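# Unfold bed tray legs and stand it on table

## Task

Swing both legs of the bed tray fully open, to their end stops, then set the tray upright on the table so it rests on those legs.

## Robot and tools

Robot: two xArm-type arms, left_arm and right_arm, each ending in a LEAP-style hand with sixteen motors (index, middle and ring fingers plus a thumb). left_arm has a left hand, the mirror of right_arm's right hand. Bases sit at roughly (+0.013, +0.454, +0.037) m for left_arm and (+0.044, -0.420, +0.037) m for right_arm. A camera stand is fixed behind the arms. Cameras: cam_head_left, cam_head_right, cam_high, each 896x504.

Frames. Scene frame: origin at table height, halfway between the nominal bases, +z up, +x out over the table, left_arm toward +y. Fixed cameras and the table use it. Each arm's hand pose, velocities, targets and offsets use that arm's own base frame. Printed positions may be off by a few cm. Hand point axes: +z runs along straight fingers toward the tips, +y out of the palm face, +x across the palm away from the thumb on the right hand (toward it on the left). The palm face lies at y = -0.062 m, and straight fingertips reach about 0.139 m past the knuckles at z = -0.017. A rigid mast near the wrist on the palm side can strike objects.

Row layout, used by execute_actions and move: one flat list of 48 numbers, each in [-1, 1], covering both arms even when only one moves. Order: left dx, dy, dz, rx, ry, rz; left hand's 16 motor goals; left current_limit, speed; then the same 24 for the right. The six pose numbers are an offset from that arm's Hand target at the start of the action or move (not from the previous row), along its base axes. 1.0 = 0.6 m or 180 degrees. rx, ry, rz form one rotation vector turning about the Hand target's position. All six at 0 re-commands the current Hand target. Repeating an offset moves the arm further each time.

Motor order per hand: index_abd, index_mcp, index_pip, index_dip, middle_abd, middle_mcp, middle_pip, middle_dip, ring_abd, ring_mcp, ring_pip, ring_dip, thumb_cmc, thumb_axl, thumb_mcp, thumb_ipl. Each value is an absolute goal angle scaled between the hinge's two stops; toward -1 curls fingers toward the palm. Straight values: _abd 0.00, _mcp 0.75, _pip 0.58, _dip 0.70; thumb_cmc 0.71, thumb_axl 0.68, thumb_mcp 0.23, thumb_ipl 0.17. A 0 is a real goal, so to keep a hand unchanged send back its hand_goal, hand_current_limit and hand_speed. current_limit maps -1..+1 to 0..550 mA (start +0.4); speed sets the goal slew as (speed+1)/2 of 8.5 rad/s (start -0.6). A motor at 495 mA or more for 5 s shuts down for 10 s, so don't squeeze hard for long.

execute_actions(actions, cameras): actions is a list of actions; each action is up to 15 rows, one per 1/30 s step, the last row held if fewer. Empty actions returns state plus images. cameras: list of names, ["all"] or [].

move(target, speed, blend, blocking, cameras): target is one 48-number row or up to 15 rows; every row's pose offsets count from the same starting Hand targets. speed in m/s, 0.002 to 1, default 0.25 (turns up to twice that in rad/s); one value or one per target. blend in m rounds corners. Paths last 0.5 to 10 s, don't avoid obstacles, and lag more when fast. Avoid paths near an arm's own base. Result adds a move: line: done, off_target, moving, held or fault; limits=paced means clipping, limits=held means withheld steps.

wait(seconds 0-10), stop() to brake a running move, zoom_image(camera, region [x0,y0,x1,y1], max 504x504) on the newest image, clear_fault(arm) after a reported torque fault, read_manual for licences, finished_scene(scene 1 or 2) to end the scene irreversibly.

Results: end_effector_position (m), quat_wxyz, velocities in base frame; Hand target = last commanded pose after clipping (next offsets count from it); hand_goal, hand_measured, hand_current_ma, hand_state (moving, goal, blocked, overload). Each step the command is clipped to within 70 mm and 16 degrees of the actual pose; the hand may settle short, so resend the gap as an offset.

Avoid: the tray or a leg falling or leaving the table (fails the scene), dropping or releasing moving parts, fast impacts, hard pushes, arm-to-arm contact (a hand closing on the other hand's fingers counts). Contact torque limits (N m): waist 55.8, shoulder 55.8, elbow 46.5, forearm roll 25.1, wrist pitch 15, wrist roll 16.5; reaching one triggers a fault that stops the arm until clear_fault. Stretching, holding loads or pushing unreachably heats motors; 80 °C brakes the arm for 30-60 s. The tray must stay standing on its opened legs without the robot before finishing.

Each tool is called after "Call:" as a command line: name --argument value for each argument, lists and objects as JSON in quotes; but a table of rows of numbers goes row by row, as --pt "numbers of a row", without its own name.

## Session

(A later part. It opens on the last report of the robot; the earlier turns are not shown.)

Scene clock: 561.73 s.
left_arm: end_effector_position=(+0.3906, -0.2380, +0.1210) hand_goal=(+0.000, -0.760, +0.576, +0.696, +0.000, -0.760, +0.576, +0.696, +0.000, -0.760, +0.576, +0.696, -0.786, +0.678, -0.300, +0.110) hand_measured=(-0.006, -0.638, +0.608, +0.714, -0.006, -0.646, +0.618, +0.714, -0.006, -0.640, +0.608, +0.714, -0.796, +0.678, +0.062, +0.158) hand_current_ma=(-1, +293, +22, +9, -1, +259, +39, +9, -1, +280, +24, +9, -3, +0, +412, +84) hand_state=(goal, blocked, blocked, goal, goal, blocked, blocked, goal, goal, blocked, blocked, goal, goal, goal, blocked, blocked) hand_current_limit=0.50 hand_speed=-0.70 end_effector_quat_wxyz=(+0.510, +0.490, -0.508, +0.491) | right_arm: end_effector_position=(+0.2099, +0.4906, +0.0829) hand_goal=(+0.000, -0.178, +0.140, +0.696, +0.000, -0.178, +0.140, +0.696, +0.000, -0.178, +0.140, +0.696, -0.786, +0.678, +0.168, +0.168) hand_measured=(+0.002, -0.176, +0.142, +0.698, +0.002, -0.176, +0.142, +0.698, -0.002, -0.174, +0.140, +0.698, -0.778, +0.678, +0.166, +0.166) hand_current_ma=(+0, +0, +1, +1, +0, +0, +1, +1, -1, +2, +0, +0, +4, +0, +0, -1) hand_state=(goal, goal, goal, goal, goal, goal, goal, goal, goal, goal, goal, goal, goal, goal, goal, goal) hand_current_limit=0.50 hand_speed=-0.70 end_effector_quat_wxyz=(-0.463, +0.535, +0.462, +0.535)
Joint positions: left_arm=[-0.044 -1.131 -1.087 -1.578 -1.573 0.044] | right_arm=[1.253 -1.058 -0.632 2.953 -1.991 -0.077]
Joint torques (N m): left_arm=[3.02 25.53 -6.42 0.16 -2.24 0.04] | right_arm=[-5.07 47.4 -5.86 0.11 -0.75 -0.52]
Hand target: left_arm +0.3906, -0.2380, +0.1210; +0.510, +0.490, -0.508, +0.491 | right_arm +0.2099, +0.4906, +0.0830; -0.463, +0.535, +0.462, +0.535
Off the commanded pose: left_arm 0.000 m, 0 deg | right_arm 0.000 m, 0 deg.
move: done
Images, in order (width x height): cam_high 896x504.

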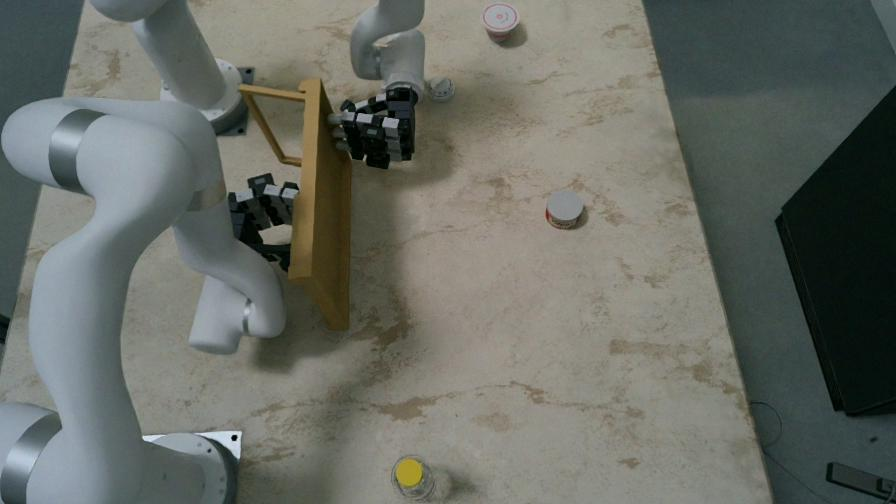

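Call:
move --target '[0,0,0,0,0,0, 0,-0.76,0.576,0.696,0,-0.76,0.576,0.696,0,-0.76,0.576,0.696,-0.786,0.678,-0.3,0.11,0.5,-0.7, -0.004,0,0,0,0,0, 0,-0.42,0.139,0.696,0,-0.42,0.139,0.696,0,-0.42,0.139,0.696,-0.786,0.678,-0.1,0.167,0,-0.7]' --speed 0.05 --cameras '["cam_high","cam_head_right"]'

Scene clock: 577.77 s.
left_arm: end_effector_position=(+0.3906, -0.2380, +0.1210) hand_goal=(+0.000, -0.760, +0.576, +0.696, +0.000, -0.760, +0.576, +0.696, +0.000, -0.760, +0.576, +0.696, -0.786, +0.678, -0.300, +0.110) hand_measured=(-0.006, -0.638, +0.610, +0.714, -0.006, -0.646, +0.620, +0.716, -0.006, -0.640, +0.610, +0.714, -0.796, +0.678, +0.062, +0.158) hand_current_ma=(-1, +293, +26, +9, -1, +259, +43, +10, -1, +280, +27, +9, -3, +0, +413, +84) hand_state=(goal, blocked, blocked, goal, goal, blocked, blocked, goal, goal, blocked, blocked, goal, goal, goal, blocked, blocked) hand_current_limit=0.50 hand_speed=-0.70 end_effector_quat_wxyz=(+0.510, +0.490, -0.508, +0.491) | right_arm: end_effector_position=(+0.2075, +0.4907, +0.0830) hand_goal=(+0.000, -0.420, +0.140, +0.696, +0.000, -0.420, +0.140, +0.696, +0.000, -0.420, +0.140, +0.696, -0.786, +0.678, -0.100, +0.168) hand_measured=(+0.002, -0.324, +0.164, +0.708, +0.002, -0.320, +0.164, +0.708, +0.002, -0.320, +0.166, +0.708, -0.778, +0.678, -0.026, +0.188) hand_current_ma=(+1, +247, +23, +8, +1, +259, +25, +8, +0, +264, +27, +9, +4, +0, +220, +29) hand_state=(goal, blocked, blocked, goal, goal, blocked, blocked, goal, goal, blocked, blocked, goal, goal, goal, moving, goal) hand_current_limit=0.00 hand_speed=-0.70 end_effector_quat_wxyz=(-0.463, +0.535, +0.462, +0.535)
Joint positions: left_arm=[-0.044 -1.131 -1.087 -1.578 -1.573 0.044] | right_arm=[1.261 -1.058 -0.63 2.961 -1.993 -0.074]
Joint torques (N m): left_arm=[2.39 25.54 -6.28 -0.01 -2.23 -0.31] | right_arm=[1.23 37.17 1.75 1.8 -1.96 0.05]
Hand target: left_arm +0.3906, -0.2380, +0.1210; +0.510, +0.490, -0.508, +0.491 | right_arm +0.2075, +0.4906, +0.0830; -0.463, +0.535, +0.462, +0.535
Off the commanded pose: left_arm 0.000 m, 0 deg | right_arm 0.000 m, 0 deg.
move: done
Images, in order (width x height): cam_head_right 896x504, cam_high 896x504.

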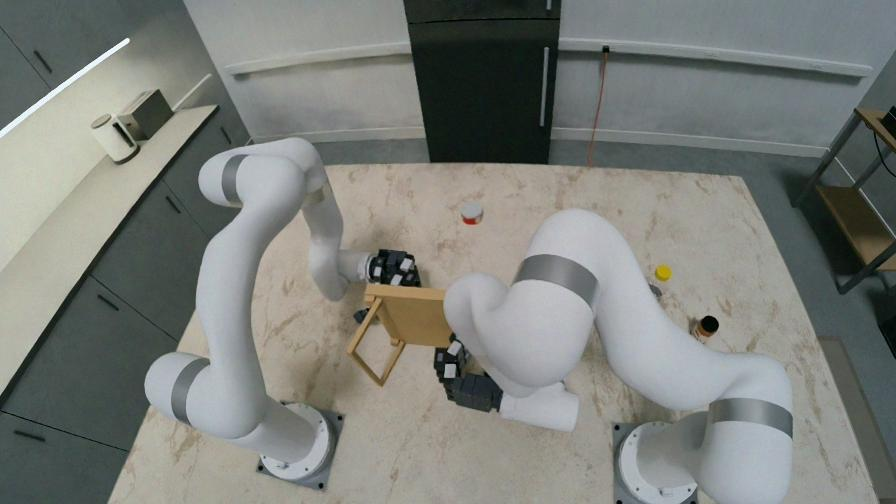

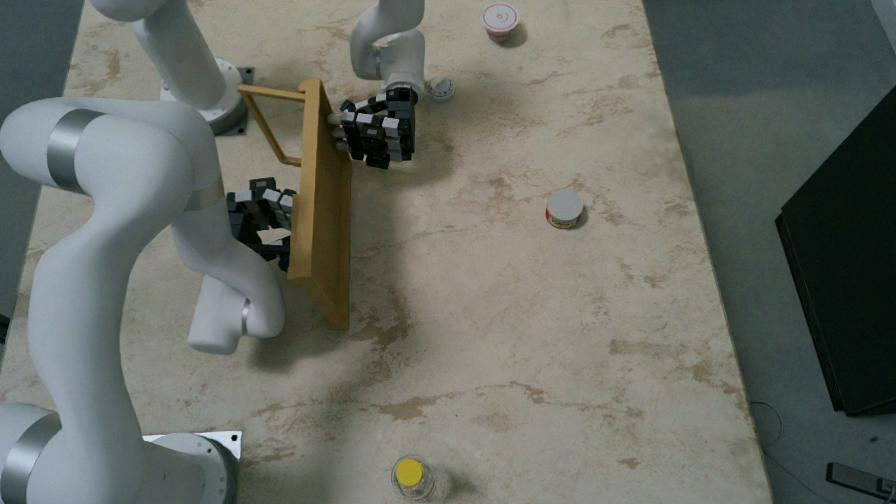

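Call:
move --target '[0,0,0,0,0,0, 0,-0.76,0.576,0.696,0,-0.76,0.576,0.696,0,-0.76,0.576,0.696,-0.786,0.678,-0.3,0.11,0.5,-0.7, 0,0,0,0,0,0, 0,-0.5,0.139,0.696,0,-0.5,0.139,0.696,0,-0.5,0.139,0.696,-0.786,0.678,-0.4,0.167,0.4,-0.7]' --speed 0.05

Call:
zoom_image --camera "cam_high" --region '[200, 60, 440, 350]'

Scene clock: 580.37 s.
left_arm: end_effector_position=(+0.3906, -0.2380, +0.1210) hand_goal=(+0.000, -0.760, +0.576, +0.696, +0.000, -0.760, +0.576, +0.696, +0.000, -0.760, +0.576, +0.696, -0.786, +0.678, -0.300, +0.110) hand_measured=(-0.006, -0.638, +0.610, +0.714, -0.006, -0.646, +0.620, +0.716, -0.006, -0.640, +0.610, +0.714, -0.796, +0.678, +0.062, +0.158) hand_current_ma=(-1, +293, +26, +9, -1, +259, +43, +10, -1, +280, +27, +9, -3, +0, +412, +84) hand_state=(goal, blocked, blocked, goal, goal, blocked, blocked, goal, goal, blocked, blocked, goal, goal, goal, blocked, blocked) hand_current_limit=0.50 hand_speed=-0.70 end_effector_quat_wxyz=(+0.510, +0.490, -0.508, +0.491) | right_arm: end_effector_position=(+0.2075, +0.4906, +0.0830) hand_goal=(+0.000, -0.500, +0.140, +0.696, +0.000, -0.500, +0.140, +0.696, +0.000, -0.500, +0.140, +0.696, -0.786, +0.678, -0.400, +0.168) hand_measured=(+0.002, -0.330, +0.170, +0.712, +0.002, -0.328, +0.172, +0.712, +0.002, -0.326, +0.172, +0.712, -0.778, +0.678, -0.040, +0.196) hand_current_ma=(+1, +385, +36, +12, +1, +385, +37, +13, +0, +385, +40, +13, +4, +0, +385, +52) hand_state=(goal, blocked, blocked, goal, goal, blocked, blocked, goal, goal, blocked, blocked, goal, goal, goal, blocked, blocked) hand_current_limit=0.40 hand_speed=-0.70 end_effector_quat_wxyz=(-0.463, +0.535, +0.462, +0.535)
Joint positions: left_arm=[-0.044 -1.131 -1.087 -1.578 -1.573 0.044] | right_arm=[1.261 -1.058 -0.63 2.961 -1.993 -0.074]
Joint torques (N m): left_arm=[2.25 25.55 -6.42 0.2 -2.28 -0.47] | right_arm=[-0.74 36.05 1.64 1.85 -1.72 0.06]
Hand target: left_arm +0.3906, -0.2380, +0.1210; +0.510, +0.490, -0.508, +0.491 | right_arm +0.2075, +0.4906, +0.0830; -0.463, +0.535, +0.462, +0.535
Off the commanded pose: left_arm 0.000 m, 0 deg | right_arm 0.000 m, 0 deg.
move: done

Scaled by 1.738 from the camera's 896x504 image, which has a finer 1280x720 frame.
This view is cut from an older image: the scene may have changed since it was taken.

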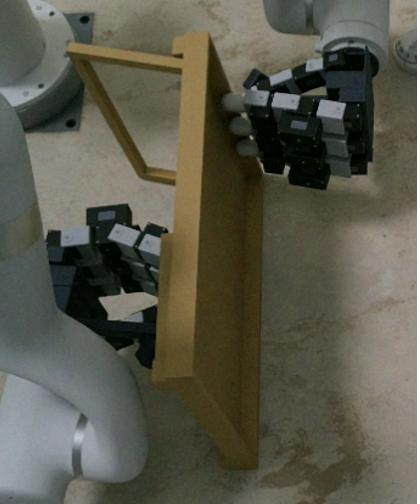

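Call:
move --target '[0,0,0,0,0,0, 0,-0.76,0.576,0.696,0,-0.76,0.576,0.696,0,-0.76,0.576,0.696,-0.786,0.678,-0.3,0.11,0.5,-0.7, -0.05,-0.002,0,0,0,0, 0,-0.5,0.139,0.696,0,-0.5,0.139,0.696,0,-0.5,0.139,0.696,-0.786,0.678,-0.4,0.167,0.5,-0.7]' --speed 0.03 --cameras '["cam_high"]'

Call:
zoom_image --camera "cam_high" --region '[200, 60, 440, 350]'

Scene clock: 584.00 s.
left_arm: end_effector_position=(+0.3906, -0.2380, +0.1210) hand_goal=(+0.000, -0.760, +0.576, +0.696, +0.000, -0.760, +0.576, +0.696, +0.000, -0.760, +0.576, +0.696, -0.786, +0.678, -0.300, +0.110) hand_measured=(-0.008, -0.640, +0.612, +0.716, -0.008, -0.648, +0.622, +0.716, -0.006, -0.642, +0.612, +0.716, -0.796, +0.678, +0.062, +0.160) hand_current_ma=(-1, +285, +28, +10, -2, +251, +46, +10, -1, +274, +30, +10, -4, +0, +412, +89) hand_state=(goal, blocked, blocked, goal, goal, blocked, blocked, blocked, goal, blocked, blocked, blocked, goal, goal, blocked, blocked) hand_current_limit=0.50 hand_speed=-0.70 end_effector_quat_wxyz=(+0.510, +0.490, -0.508, +0.491) | right_arm: end_effector_position=(+0.1775, +0.4894, +0.0830) hand_goal=(+0.000, -0.500, +0.140, +0.696, +0.000, -0.500, +0.140, +0.696, +0.000, -0.500, +0.140, +0.696, -0.786, +0.678, -0.400, +0.168) hand_measured=(+0.014, -0.458, +0.162, +0.708, +0.006, -0.332, +0.176, +0.714, +0.014, -0.446, +0.168, +0.712, -0.778, +0.678, -0.112, +0.198) hand_current_ma=(+8, +65, +20, +9, +2, +413, +46, +15, +8, +98, +30, +13, +4, +0, +412, +56) hand_state=(goal, blocked, blocked, goal, goal, blocked, blocked, goal, goal, blocked, blocked, goal, goal, goal, blocked, blocked) hand_current_limit=0.50 hand_speed=-0.70 end_effector_quat_wxyz=(-0.463, +0.535, +0.462, +0.535)
Joint positions: left_arm=[-0.044 -1.131 -1.087 -1.578 -1.573 0.044] | right_arm=[1.358 -1.061 -0.612 3.067 -2.019 -0.032]
Joint torques (N m): left_arm=[2.98 25.55 -6.53 0.4 -2.29 -0.48] | right_arm=[0.44 35.22 2.44 2.16 -1.89 0.01]
Hand target: left_arm +0.3906, -0.2380, +0.1210; +0.510, +0.490, -0.508, +0.491 | right_arm +0.1775, +0.4894, +0.0830; -0.463, +0.535, +0.462, +0.535
Off the commanded pose: left_arm 0.000 m, 0 deg | right_arm 0.000 m, 0 deg.
move: done
Images, in order (width x height): cam_high 896x504.

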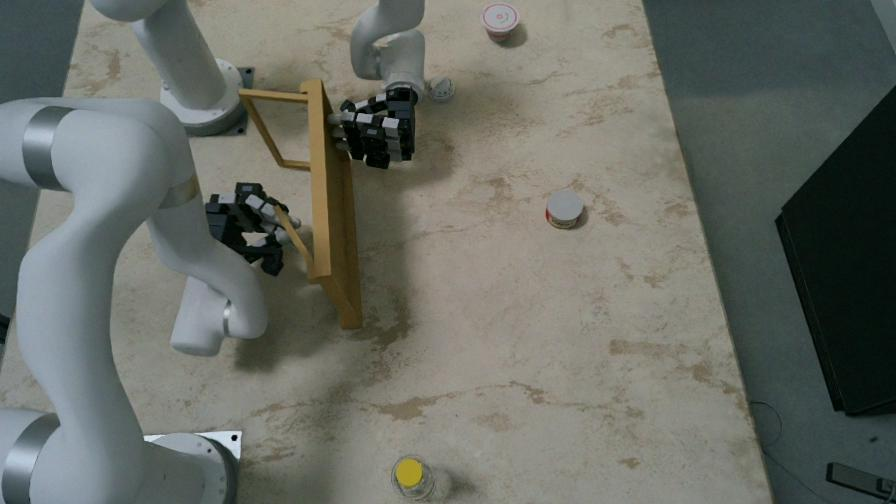

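Scaled by 1.738 from the camera's 896x504 image, which has a finer 1280x720 frame.

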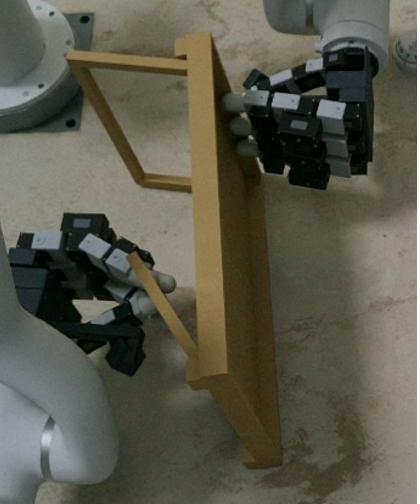

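Call:
move --pt "0 0 0 0 0 0 0 -0.76 0.576 0.696 0 -0.76 0.576 0.696 0 -0.76 0.576 0.696 -0.786 0.678 -0.3 0.11 0.5 -0.7 0 0 0 0 0 0 0 -0.178 0.139 0.696 0 -0.178 0.139 0.696 0 -0.178 0.139 0.696 -0.786 0.678 0.168 0.167 0.5 -0.7" --pt "0 0 0 0 0 0 0 -0.76 0.576 0.696 0 -0.76 0.576 0.696 0 -0.76 0.576 0.696 -0.786 0.678 -0.3 0.11 0.5 -0.7 -0.08 0.01 0 0 0 0 0 -0.178 0.139 0.696 0 -0.178 0.139 0.696 0 -0.178 0.139 0.696 -0.786 0.678 0.168 0.167 0.5 -0.7" --speed 0.06 --cameras '["cam_high"]'

Call:
zoom_image --camera "cam_high" --region '[160, 60, 440, 350]'

Scene clock: 597.33 s.
left_arm: end_effector_position=(+0.3906, -0.2380, +0.1210) hand_goal=(+0.000, -0.760, +0.576, +0.696, +0.000, -0.760, +0.576, +0.696, +0.000, -0.760, +0.576, +0.696, -0.786, +0.678, -0.300, +0.110) hand_measured=(-0.008, -0.644, +0.612, +0.716, -0.008, -0.652, +0.622, +0.716, -0.006, -0.646, +0.612, +0.716, -0.796, +0.678, +0.062, +0.166) hand_current_ma=(-1, +269, +28, +10, -2, +237, +46, +10, -1, +259, +30, +10, -3, +0, +412, +110) hand_state=(goal, blocked, blocked, goal, goal, blocked, blocked, blocked, goal, blocked, blocked, blocked, goal, goal, blocked, blocked) hand_current_limit=0.50 hand_speed=-0.70 end_effector_quat_wxyz=(+0.510, +0.490, -0.508, +0.491) | right_arm: end_effector_position=(+0.1295, +0.4954, +0.0829) hand_goal=(+0.000, -0.178, +0.140, +0.696, +0.000, -0.178, +0.140, +0.696, +0.000, -0.178, +0.140, +0.696, -0.786, +0.678, +0.168, +0.168) hand_measured=(+0.012, -0.180, +0.142, +0.698, +0.006, -0.180, +0.142, +0.698, +0.010, -0.180, +0.142, +0.698, -0.768, +0.678, +0.166, +0.166) hand_current_ma=(+6, -1, +1, +1, +2, -1, +1, +1, +5, -1, +1, +1, +16, +0, -1, -1) hand_state=(goal, goal, goal, goal, goal, goal, goal, goal, goal, goal, goal, goal, goal, goal, goal, goal) hand_current_limit=0.50 hand_speed=-0.70 end_effector_quat_wxyz=(-0.463, +0.535, +0.462, +0.535)
Joint positions: left_arm=[-0.044 -1.131 -1.087 -1.578 -1.573 0.044] | right_arm=[1.524 -1.061 -0.611 3.252 -2.018 0.048]
Joint torques (N m): left_arm=[1.88 26.12 -6.76 0.5 -2.31 -0.26] | right_arm=[0.7 46.8 -4.64 2.03 -0.88 0.13]
Hand target: left_arm +0.3906, -0.2380, +0.1210; +0.510, +0.490, -0.508, +0.491 | right_arm +0.1295, +0.4954, +0.0830; -0.463, +0.535, +0.462, +0.535
Off the commanded pose: left_arm 0.000 m, 0 deg | right_arm 0.000 m, 0 deg.
move: done
Images, in order (width x height): cam_high 896x504.

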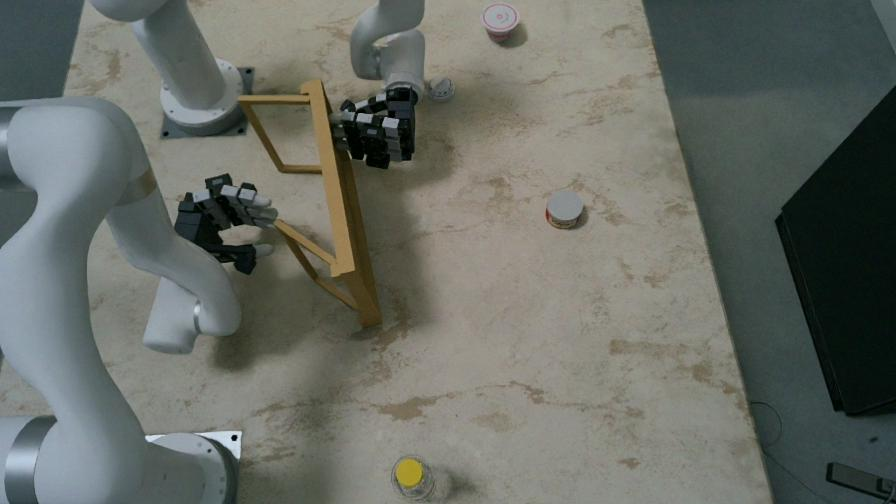

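Scaled by 1.738 from the camera's 896x504 image, which has a finer 1280x720 frame.

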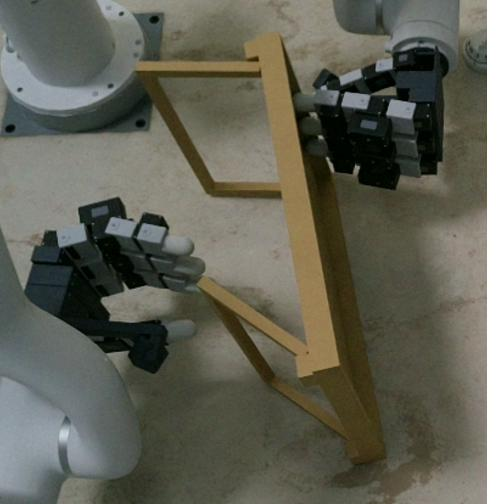

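Call:
move --pt "0 0 0 0 0 0 0 -0.76 0.576 0.696 0 -0.76 0.576 0.696 0 -0.76 0.576 0.696 -0.786 0.678 -0.3 0.11 0.5 -0.7 -0.02 0.05 0 0 0 0 0 -0.178 0.139 0.696 0 -0.178 0.139 0.696 0 -0.178 0.139 0.696 -0.786 0.678 0.168 0.167 0.5 -0.7" --pt "0 0 0 0 0 0 0 -0.76 0.576 0.696 0 -0.76 0.576 0.696 0 -0.76 0.576 0.696 -0.786 0.678 -0.3 0.11 0.5 -0.7 -0.02 0.05 0.5 0 0 0 0 -0.178 0.139 0.696 0 -0.178 0.139 0.696 0 -0.178 0.139 0.696 -0.786 0.678 0.168 0.167 0.5 -0.7" --speed '[0.06,0.15]' --cameras '["all"]'

Call:
zoom_image --camera "cam_high" --region '[160, 60, 440, 350]'

Scene clock: 610.17 s.
left_arm: end_effector_position=(+0.3906, -0.2380, +0.1210) hand_goal=(+0.000, -0.760, +0.576, +0.696, +0.000, -0.760, +0.576, +0.696, +0.000, -0.760, +0.576, +0.696, -0.786, +0.678, -0.300, +0.110) hand_measured=(-0.008, -0.644, +0.612, +0.716, -0.008, -0.652, +0.622, +0.716, -0.006, -0.646, +0.612, +0.716, -0.796, +0.678, +0.062, +0.166) hand_current_ma=(-1, +269, +28, +10, -2, +237, +46, +10, -1, +259, +30, +10, -3, +0, +413, +110) hand_state=(goal, blocked, blocked, goal, goal, blocked, blocked, blocked, goal, blocked, blocked, blocked, goal, goal, blocked, blocked) hand_current_limit=0.50 hand_speed=-0.70 end_effector_quat_wxyz=(+0.510, +0.490, -0.508, +0.491) | right_arm: end_effector_position=(+0.1175, +0.5254, +0.3829) hand_goal=(+0.000, -0.178, +0.140, +0.696, +0.000, -0.178, +0.140, +0.696, +0.000, -0.178, +0.140, +0.696, -0.786, +0.678, +0.168, +0.168) hand_measured=(+0.012, -0.180, +0.142, +0.698, +0.006, -0.180, +0.142, +0.698, +0.010, -0.180, +0.142, +0.698, -0.768, +0.678, +0.166, +0.166) hand_current_ma=(+6, -1, +1, +1, +2, -1, +1, +1, +5, -1, +1, +1, +16, +0, -1, -1) hand_state=(goal, goal, goal, goal, goal, goal, goal, goal, goal, goal, goal, goal, goal, goal, goal, goal) hand_current_limit=0.50 hand_speed=-0.70 end_effector_quat_wxyz=(-0.463, +0.535, +0.462, +0.535)
Joint positions: left_arm=[-0.044 -1.131 -1.087 -1.578 -1.573 0.044] | right_arm=[1.566 -0.08 -0.436 3.292 -1.22 -0.052]
Joint torques (N m): left_arm=[2.32 26.54 -6.51 0.21 -2.28 -0.23] | right_arm=[2.16 30.02 -24.47 0.94 -0.8 -0.73]
Hand target: left_arm +0.3906, -0.2380, +0.1210; +0.510, +0.490, -0.508, +0.491 | right_arm +0.1175, +0.5254, +0.3830; -0.463, +0.535, +0.462, +0.535
Off the commanded pose: left_arm 0.000 m, 0 deg | right_arm 0.000 m, 0 deg.
move: done

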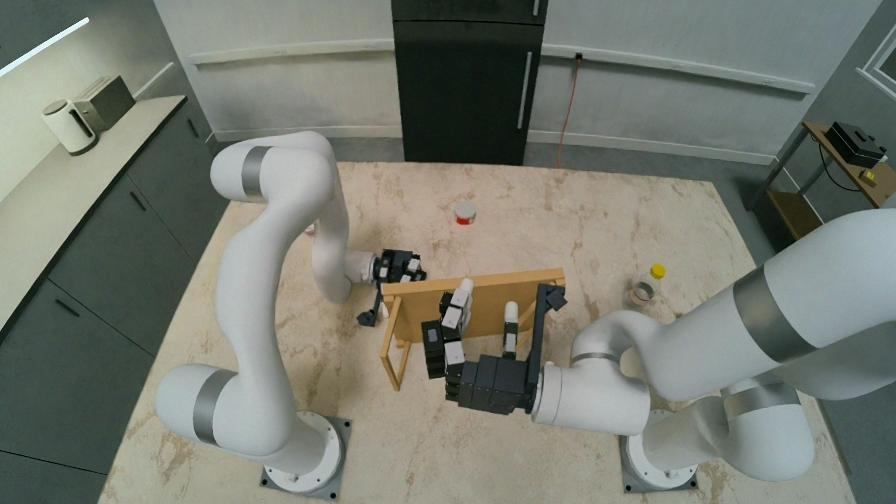

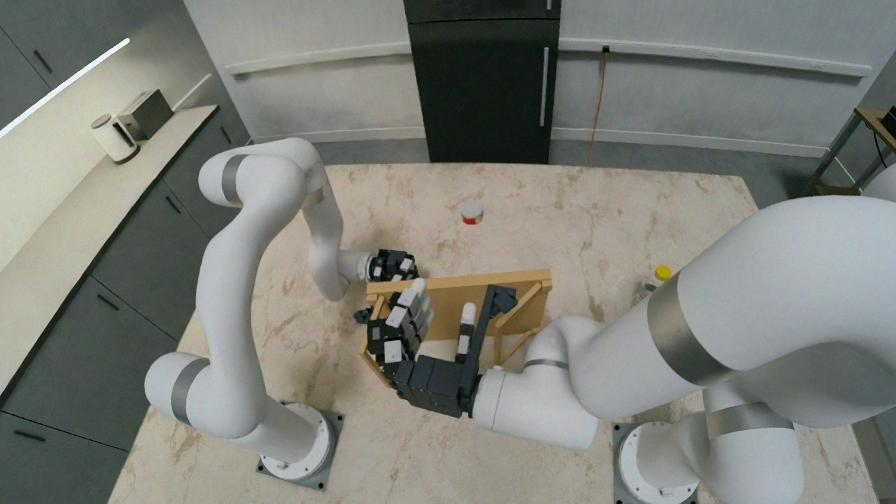

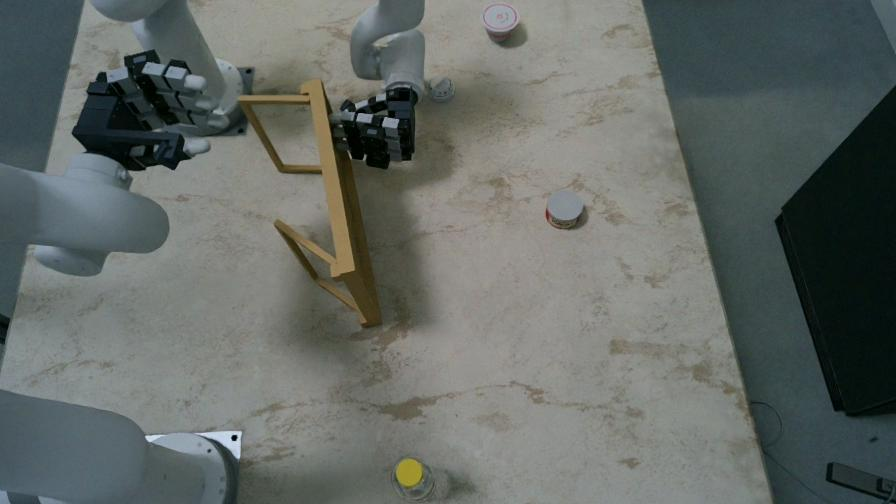

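Scaled by 1.738 from the camera's 896x504 image, which has a finer 1280x720 frame.

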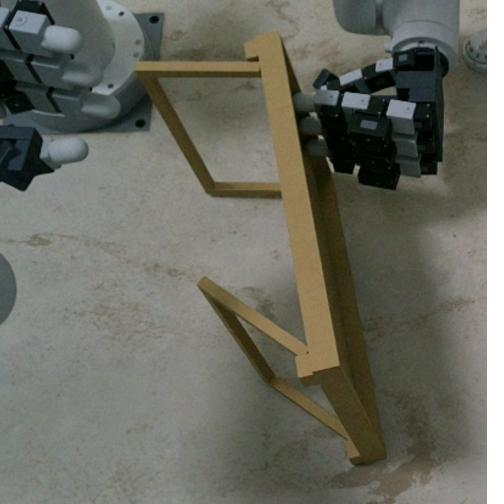

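Call:
move --pt "0 0 0 0 0 0 0 -0.76 0.576 0.696 0 -0.76 0.576 0.696 0 -0.76 0.576 0.696 -0.786 0.678 -0.3 0.11 0.5 -0.7 0 0 0.083 -0.194 -0.046 0.233 0 0.754 0.576 0.696 0 0.754 0.576 0.696 0 0.754 0.576 0.696 0.714 0.678 0.226 0.168 0.4 -0.6" --pt "0 0 0 0 0 0 0 -0.76 0.576 0.696 0 -0.76 0.576 0.696 0 -0.76 0.576 0.696 -0.786 0.678 -0.3 0.11 0.5 -0.7 0.015 -0.071 0.1 -0.361 0.273 0.0764 0 0.754 0.576 0.696 0 0.754 0.576 0.696 0 0.754 0.576 0.696 0.714 0.678 0.226 0.168 0.4 -0.6" --speed 0.2 --blend 0.02 --cameras '["cam_high"]'

Scene clock: 676.73 s.
left_arm: end_effector_position=(+0.3906, -0.2380, +0.1210) hand_goal=(+0.000, -0.760, +0.576, +0.696, +0.000, -0.760, +0.576, +0.696, +0.000, -0.760, +0.576, +0.696, -0.786, +0.678, -0.300, +0.110) hand_measured=(-0.008, -0.644, +0.612, +0.716, -0.008, -0.652, +0.622, +0.716, -0.006, -0.646, +0.612, +0.716, -0.796, +0.678, +0.062, +0.166) hand_current_ma=(-1, +269, +28, +10, -2, +237, +46, +10, -1, +259, +30, +10, -3, +0, +413, +110) hand_state=(goal, blocked, blocked, goal, goal, blocked, blocked, blocked, goal, blocked, blocked, blocked, goal, goal, blocked, blocked) hand_current_limit=0.50 hand_speed=-0.70 end_effector_quat_wxyz=(+0.510, +0.490, -0.508, +0.491) | right_arm: end_effector_position=(+0.1265, +0.4828, +0.4430) hand_goal=(+0.000, +0.754, +0.576, +0.696, +0.000, +0.754, +0.576, +0.696, +0.000, +0.754, +0.576, +0.696, +0.714, +0.678, +0.226, +0.168) hand_measured=(+0.004, +0.750, +0.574, +0.698, +0.004, +0.750, +0.574, +0.698, +0.004, +0.750, +0.574, +0.698, +0.710, +0.678, +0.224, +0.166) hand_current_ma=(+1, -2, +0, +1, +1, -2, +0, +1, +1, -2, -1, +1, -1, +0, -1, -1) hand_state=(goal, goal, goal, goal, goal, goal, goal, goal, goal, goal, goal, goal, goal, goal, goal, goal) hand_current_limit=0.40 hand_speed=-0.60 end_effector_quat_wxyz=(-0.310, +0.801, +0.502, -0.099)
Joint positions: left_arm=[-0.044 -1.131 -1.087 -1.578 -1.573 0.044] | right_arm=[1.188 -0.08 -1.129 0.783 -0.976 2.78]
Joint torques (N m): left_arm=[2.12 27.49 -7.02 0.2 -2.39 -0.26] | right_arm=[-3.59 24.65 -29.89 0.48 -0.72 0.29]
Hand target: left_arm +0.3906, -0.2380, +0.1210; +0.510, +0.490, -0.508, +0.491 | right_arm +0.1265, +0.4828, +0.4430; -0.310, +0.801, +0.502, -0.099
Off the commanded pose: left_arm 0.000 m, 0 deg | right_arm 0.000 m, 0 deg.
move: done
Images, in order (width x height): cam_high 896x504.

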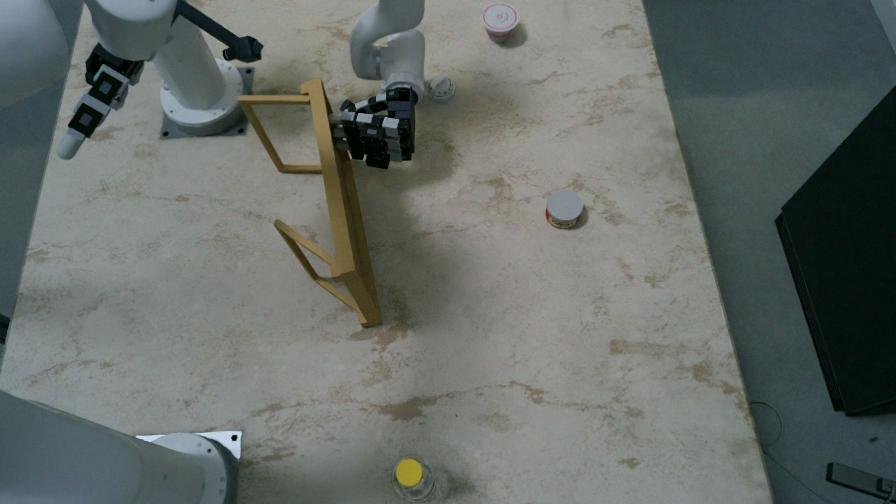

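Call:
move --pt "0 0 0 0 0 0 0 -0.76 0.576 0.696 0 -0.76 0.576 0.696 0 -0.76 0.576 0.696 -0.786 0.678 -0.3 0.11 0.5 -0.7 0.0345 -0.066 0 -0.2427 0.0679 -0.2949 0 0.754 0.576 0.696 0 0.754 0.576 0.696 0 0.754 0.576 0.696 0.714 0.678 0.226 0.168 0.4 -0.6" --pt "0 0 0 0 0 0 0 -0.76 0.576 0.696 0 -0.76 0.576 0.696 0 -0.76 0.576 0.696 -0.786 0.678 -0.3 0.11 0.5 -0.7 0.086 -0.132 0 -0.224 -0.0931 -0.2919 0 0.754 0.576 0.696 0 0.754 0.576 0.696 0 0.754 0.576 0.696 0.714 0.678 0.226 0.168 0.4 -0.6" --speed 0.2 --blend 0.02 --cameras '["all"]'

Scene clock: 687.00 s.
left_arm: end_effector_position=(+0.3906, -0.2380, +0.1210) hand_goal=(+0.000, -0.760, +0.576, +0.696, +0.000, -0.760, +0.576, +0.696, +0.000, -0.760, +0.576, +0.696, -0.786, +0.678, -0.300, +0.110) hand_measured=(-0.008, -0.644, +0.612, +0.716, -0.008, -0.652, +0.622, +0.716, -0.006, -0.646, +0.612, +0.716, -0.796, +0.678, +0.062, +0.166) hand_current_ma=(-1, +269, +28, +10, -2, +237, +46, +10, -1, +259, +30, +10, -3, +0, +413, +110) hand_state=(goal, blocked, blocked, goal, goal, blocked, blocked, blocked, goal, blocked, blocked, blocked, goal, goal, blocked, blocked) hand_current_limit=0.50 hand_speed=-0.70 end_effector_quat_wxyz=(+0.510, +0.490, -0.508, +0.491) | right_arm: end_effector_position=(+0.1781, +0.4037, +0.4430) hand_goal=(+0.000, +0.754, +0.576, +0.696, +0.000, +0.754, +0.576, +0.696, +0.000, +0.754, +0.576, +0.696, +0.714, +0.678, +0.226, +0.168) hand_measured=(+0.002, +0.750, +0.574, +0.698, +0.002, +0.750, +0.574, +0.698, +0.002, +0.750, +0.574, +0.698, +0.712, +0.678, +0.224, +0.166) hand_current_ma=(+0, -2, +0, +1, +0, -1, +0, +1, +0, -2, -1, +1, -1, +0, -1, -1) hand_state=(goal, goal, goal, goal, goal, goal, goal, goal, goal, goal, goal, goal, goal, goal, goal, goal) hand_current_limit=0.40 hand_speed=-0.60 end_effector_quat_wxyz=(+0.036, +0.996, +0.079, -0.004)
Joint positions: left_arm=[-0.044 -1.131 -1.087 -1.578 -1.573 0.044] | right_arm=[1.216 -0.251 -1.292 -0.025 -1.11 4.211]
Joint torques (N m): left_arm=[1.75 27.49 -7.5 0 -2.33 -0.24] | right_arm=[1.35 42.04 -23.2 -0.11 0.2 0.44]
Hand target: left_arm +0.3906, -0.2380, +0.1210; +0.510, +0.490, -0.508, +0.491 | right_arm +0.1781, +0.4036, +0.4430; +0.036, +0.996, +0.079, -0.004
Off the commanded pose: left_arm 0.000 m, 0 deg | right_arm 0.000 m, 0 deg.
move: done

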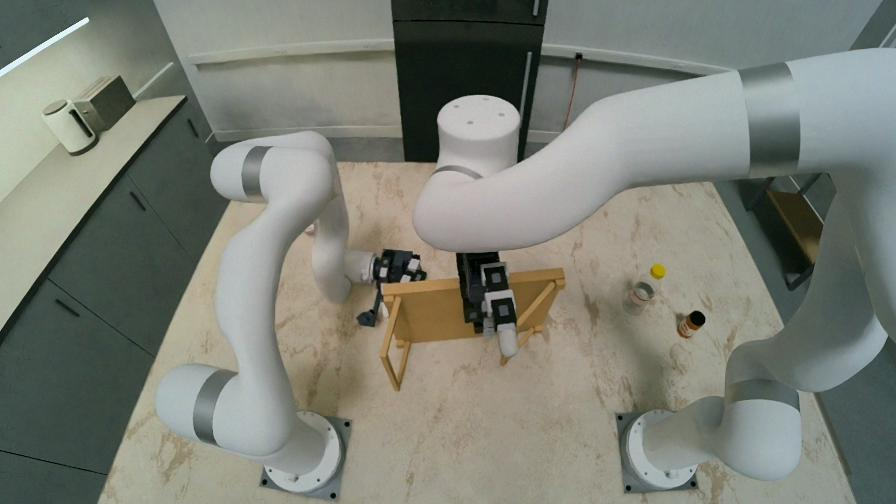

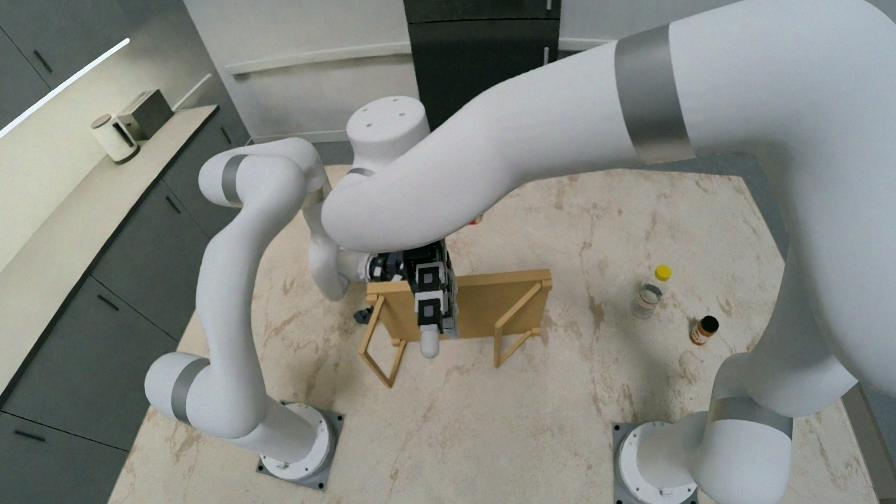

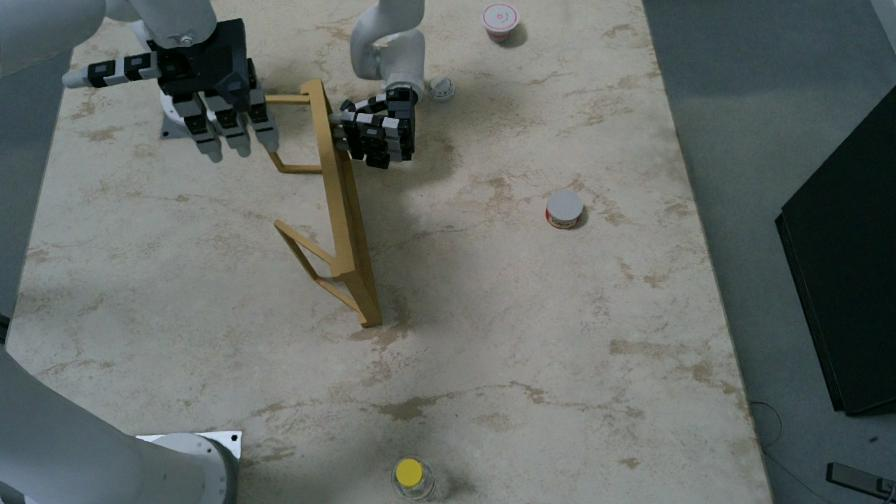

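Call:
move --target '[0,0,0,0,0,0, 0,-0.76,0.576,0.696,0,-0.76,0.576,0.696,0,-0.76,0.576,0.696,-0.786,0.678,-0.3,0.11,0.5,-0.7, 0.025,0,-0.317,0,0,0, 0,0.754,0.576,0.696,0,0.754,0.576,0.696,0,0.754,0.576,0.696,0.714,0.678,0.226,0.168,0.4,-0.6]' --speed 0.12 --cameras '["all"]'

Call:
zoom_image --camera "cam_high" --region '[160, 60, 440, 350]'

Scene clock: 695.50 s.
left_arm: end_effector_position=(+0.3906, -0.2380, +0.1210) hand_goal=(+0.000, -0.760, +0.576, +0.696, +0.000, -0.760, +0.576, +0.696, +0.000, -0.760, +0.576, +0.696, -0.786, +0.678, -0.300, +0.110) hand_measured=(-0.008, -0.644, +0.612, +0.716, -0.008, -0.652, +0.622, +0.716, -0.006, -0.646, +0.612, +0.716, -0.796, +0.678, +0.062, +0.166) hand_current_ma=(-1, +269, +28, +10, -2, +237, +46, +10, -1, +259, +30, +10, -3, +0, +413, +110) hand_state=(goal, blocked, blocked, goal, goal, blocked, blocked, blocked, goal, blocked, blocked, blocked, goal, goal, blocked, blocked) hand_current_limit=0.50 hand_speed=-0.70 end_effector_quat_wxyz=(+0.510, +0.490, -0.508, +0.491) | right_arm: end_effector_position=(+0.1931, +0.4037, +0.2528) hand_goal=(+0.000, +0.754, +0.576, +0.696, +0.000, +0.754, +0.576, +0.696, +0.000, +0.754, +0.576, +0.696, +0.714, +0.678, +0.226, +0.168) hand_measured=(+0.002, +0.750, +0.574, +0.698, +0.002, +0.750, +0.574, +0.698, +0.002, +0.750, +0.574, +0.698, +0.712, +0.678, +0.224, +0.166) hand_current_ma=(+0, -1, +0, +1, +0, -1, +0, +1, +0, -1, -1, +1, -1, +0, -1, -1) hand_state=(goal, goal, goal, goal, goal, goal, goal, goal, goal, goal, goal, goal, goal, goal, goal, goal) hand_current_limit=0.40 hand_speed=-0.60 end_effector_quat_wxyz=(+0.036, +0.996, +0.079, -0.004)
Joint positions: left_arm=[-0.044 -1.131 -1.087 -1.578 -1.573 0.044] | right_arm=[1.191 -0.449 -1.096 -0.037 -0.715 4.202]
Joint torques (N m): left_arm=[1.53 27.98 -7.42 -0.17 -2.46 -0.27] | right_arm=[-3.96 38.2 -20.29 -0.02 0.25 -0.43]
Hand target: left_arm +0.3906, -0.2380, +0.1210; +0.510, +0.490, -0.508, +0.491 | right_arm +0.1931, +0.4036, +0.2528; +0.036, +0.996, +0.079, -0.004
Off the commanded pose: left_arm 0.000 m, 0 deg | right_arm 0.000 m, 0 deg.
move: done

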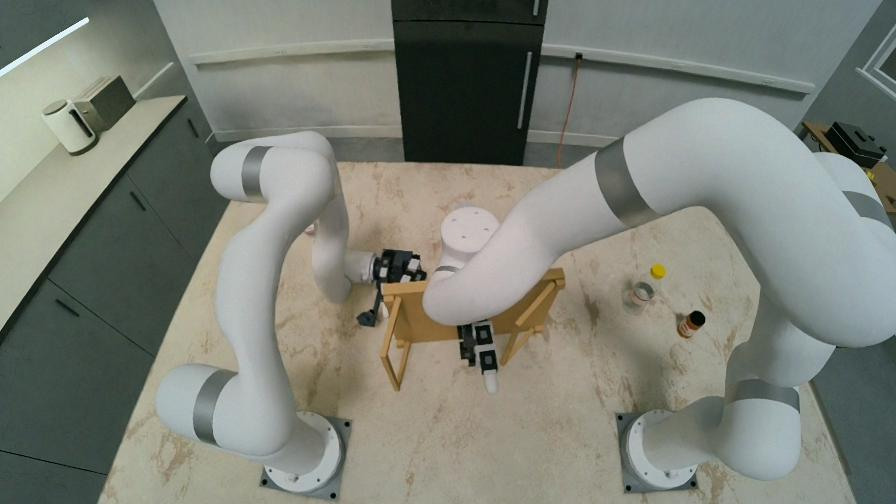

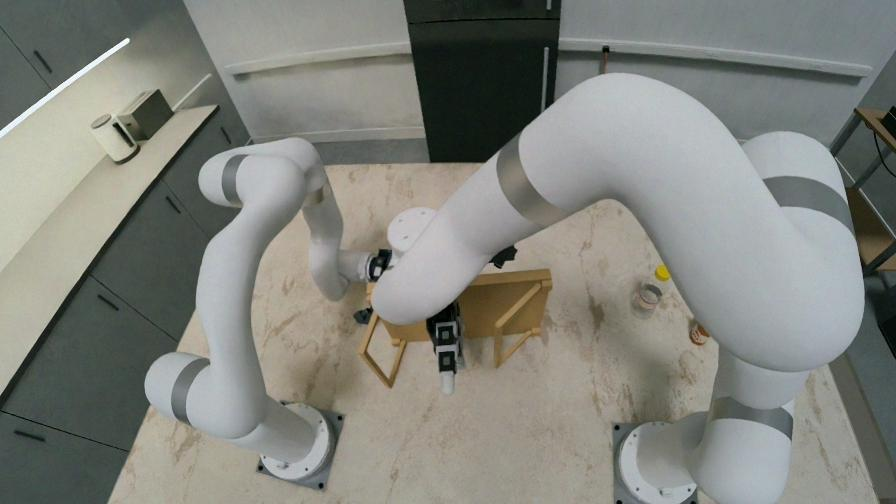

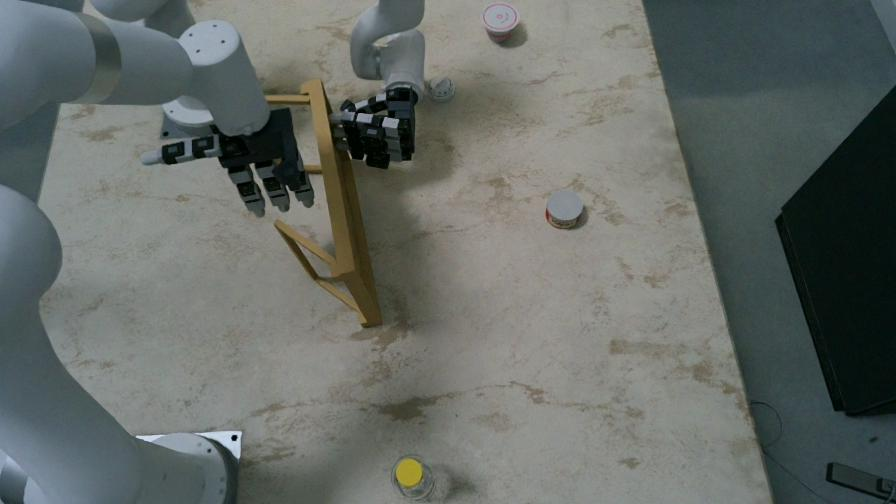

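Scaled by 1.738 from the camera's 896x504 image, which has a finer 1280x720 frame.

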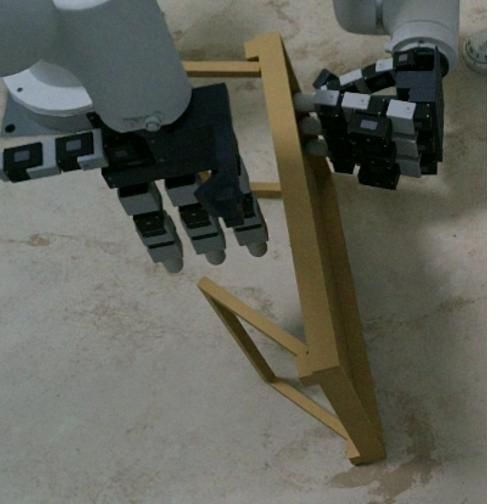

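Call:
move --target '[0,0,0,0,0,0, 0,-0.76,0.576,0.696,0,-0.76,0.576,0.696,0,-0.76,0.576,0.696,-0.786,0.678,-0.3,0.11,0.5,-0.7, -0.005,-0.167,0,0,0,0, 0,0.754,0.576,0.696,0,0.754,0.576,0.696,0,0.754,0.576,0.696,0.714,0.678,0.226,0.168,0.4,-0.6]' --speed 0.06 --cameras '["cam_high"]'

Call:
zoom_image --camera "cam_high" --region '[160, 60, 440, 350]'

Scene clock: 699.50 s.
left_arm: end_effector_position=(+0.3906, -0.2380, +0.1210) hand_goal=(+0.000, -0.760, +0.576, +0.696, +0.000, -0.760, +0.576, +0.696, +0.000, -0.760, +0.576, +0.696, -0.786, +0.678, -0.300, +0.110) hand_measured=(-0.010, -0.644, +0.612, +0.716, -0.012, -0.652, +0.622, +0.716, -0.008, -0.646, +0.612, +0.716, -0.798, +0.678, +0.062, +0.168) hand_current_ma=(-2, +266, +28, +10, -3, +236, +46, +10, -2, +259, +30, +10, -5, +0, +412, +114) hand_state=(goal, blocked, blocked, goal, goal, blocked, blocked, blocked, goal, blocked, blocked, blocked, goal, goal, blocked, blocked) hand_current_limit=0.50 hand_speed=-0.70 end_effector_quat_wxyz=(+0.510, +0.490, -0.508, +0.491) | right_arm: end_effector_position=(+0.1901, +0.3035, +0.2528) hand_goal=(+0.000, +0.754, +0.576, +0.696, +0.000, +0.754, +0.576, +0.696, +0.000, +0.754, +0.576, +0.696, +0.714, +0.678, +0.226, +0.168) hand_measured=(+0.002, +0.750, +0.574, +0.698, +0.008, +0.770, +0.580, +0.698, -0.002, +0.758, +0.576, +0.698, +0.712, +0.678, +0.224, +0.166) hand_current_ma=(+0, -1, +0, +1, +4, +15, +1, +1, -1, +1, +0, +1, +0, +0, -1, -1) hand_state=(goal, goal, goal, goal, goal, goal, goal, goal, goal, goal, goal, goal, goal, goal, goal, goal) hand_current_limit=0.40 hand_speed=-0.60 end_effector_quat_wxyz=(+0.036, +0.996, +0.079, -0.004)
Joint positions: left_arm=[-0.044 -1.131 -1.087 -1.578 -1.573 0.044] | right_arm=[1.114 -0.247 -0.822 -0.049 -0.64 4.138]
Joint torques (N m): left_arm=[1.67 26.74 -7.29 0.05 -2.44 -0.27] | right_arm=[-4.79 38.22 -18.84 -0.32 0.07 -0.5]
Hand target: left_arm +0.3906, -0.2380, +0.1210; +0.510, +0.490, -0.508, +0.491 | right_arm +0.1901, +0.3034, +0.2528; +0.036, +0.996, +0.079, -0.004
Off the commanded pose: left_arm 0.000 m, 0 deg | right_arm 0.000 m, 0 deg.
move: done
Images, in order (width x height): cam_high 896x504.

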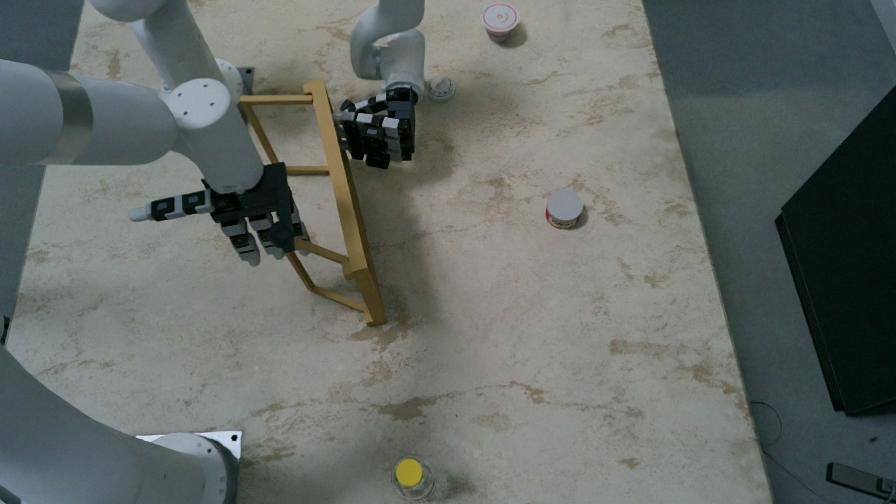

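Scaled by 1.738 from the camera's 896x504 image, which has a finer 1280x720 frame.

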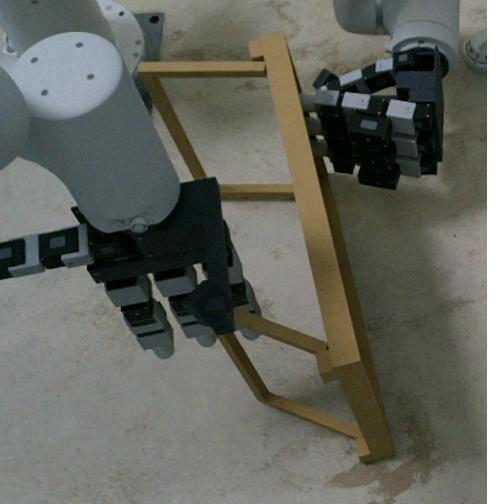

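Call:
move --target '[0,0,0,0,0,0, 0,-0.76,0.576,0.696,0,-0.76,0.576,0.696,0,-0.76,0.576,0.696,-0.786,0.678,-0.3,0.11,0.5,-0.7, 0,-0.075,0,0,0,0, 0,0.754,0.576,0.696,0,0.754,0.576,0.696,0,0.754,0.576,0.696,0.714,0.678,0.226,0.168,0.4,-0.6]' --speed 0.05 --cameras '["cam_high"]'

Call:
zoom_image --camera "cam_high" --region '[160, 60, 440, 350]'

Scene clock: 703.40 s.
left_arm: end_effector_position=(+0.3906, -0.2380, +0.1210) hand_goal=(+0.000, -0.760, +0.576, +0.696, +0.000, -0.760, +0.576, +0.696, +0.000, -0.760, +0.576, +0.696, -0.786, +0.678, -0.300, +0.110) hand_measured=(-0.012, -0.646, +0.612, +0.716, -0.012, -0.654, +0.622, +0.716, -0.008, -0.648, +0.612, +0.716, -0.798, +0.678, +0.062, +0.170) hand_current_ma=(-3, +259, +28, +10, -4, +230, +46, +10, -2, +252, +30, +10, -5, +0, +413, +121) hand_state=(goal, blocked, blocked, goal, goal, blocked, blocked, blocked, goal, blocked, blocked, blocked, goal, goal, blocked, blocked) hand_current_limit=0.50 hand_speed=-0.70 end_effector_quat_wxyz=(+0.510, +0.490, -0.508, +0.491) | right_arm: end_effector_position=(+0.1901, +0.2585, +0.2528) hand_goal=(+0.000, +0.754, +0.576, +0.696, +0.000, +0.754, +0.576, +0.696, +0.000, +0.754, +0.576, +0.696, +0.714, +0.678, +0.226, +0.168) hand_measured=(+0.002, +0.750, +0.574, +0.698, +0.008, +0.756, +0.578, +0.698, -0.002, +0.758, +0.576, +0.698, +0.712, +0.678, +0.224, +0.166) hand_current_ma=(+0, -1, +0, +1, +4, +0, +1, +1, -1, +2, +0, +1, +0, +0, -1, -1) hand_state=(goal, goal, goal, goal, goal, goal, goal, goal, goal, goal, goal, goal, goal, goal, goal, goal) hand_current_limit=0.40 hand_speed=-0.60 end_effector_quat_wxyz=(+0.036, +0.996, +0.079, -0.004)
Joint positions: left_arm=[-0.044 -1.131 -1.087 -1.578 -1.573 0.044] | right_arm=[1.066 -0.158 -0.712 -0.056 -0.619 4.096]
Joint torques (N m): left_arm=[1.26 27.39 -7.5 0.14 -2.48 -0.25] | right_arm=[-4.86 33.27 -19.2 -0.33 0.14 -0.59]
Hand target: left_arm +0.3906, -0.2380, +0.1210; +0.510, +0.490, -0.508, +0.491 | right_arm +0.1901, +0.2584, +0.2528; +0.036, +0.996, +0.079, -0.004
Off the commanded pose: left_arm 0.000 m, 0 deg | right_arm 0.000 m, 0 deg.
move: done
Images, in order (width x height): cam_high 896x504.

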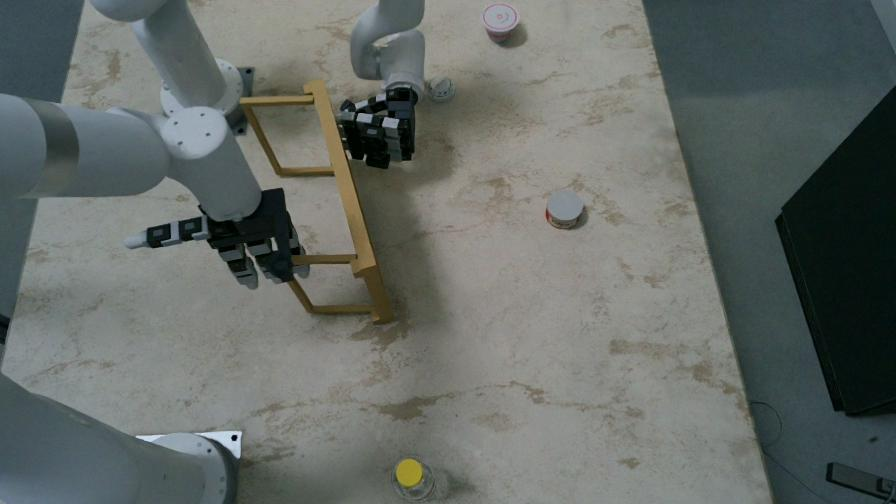

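Scaled by 1.738 from the camera's 896x504 image, which has a finer 1280x720 frame.

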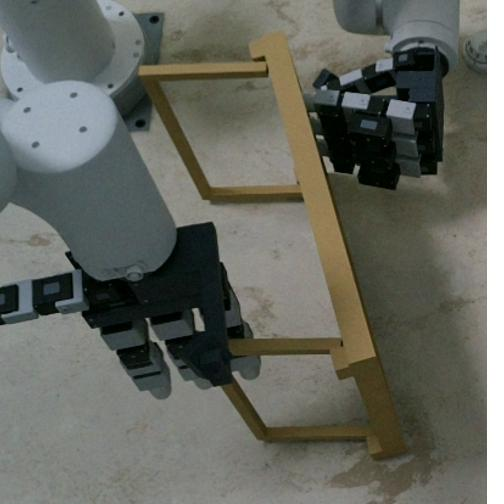

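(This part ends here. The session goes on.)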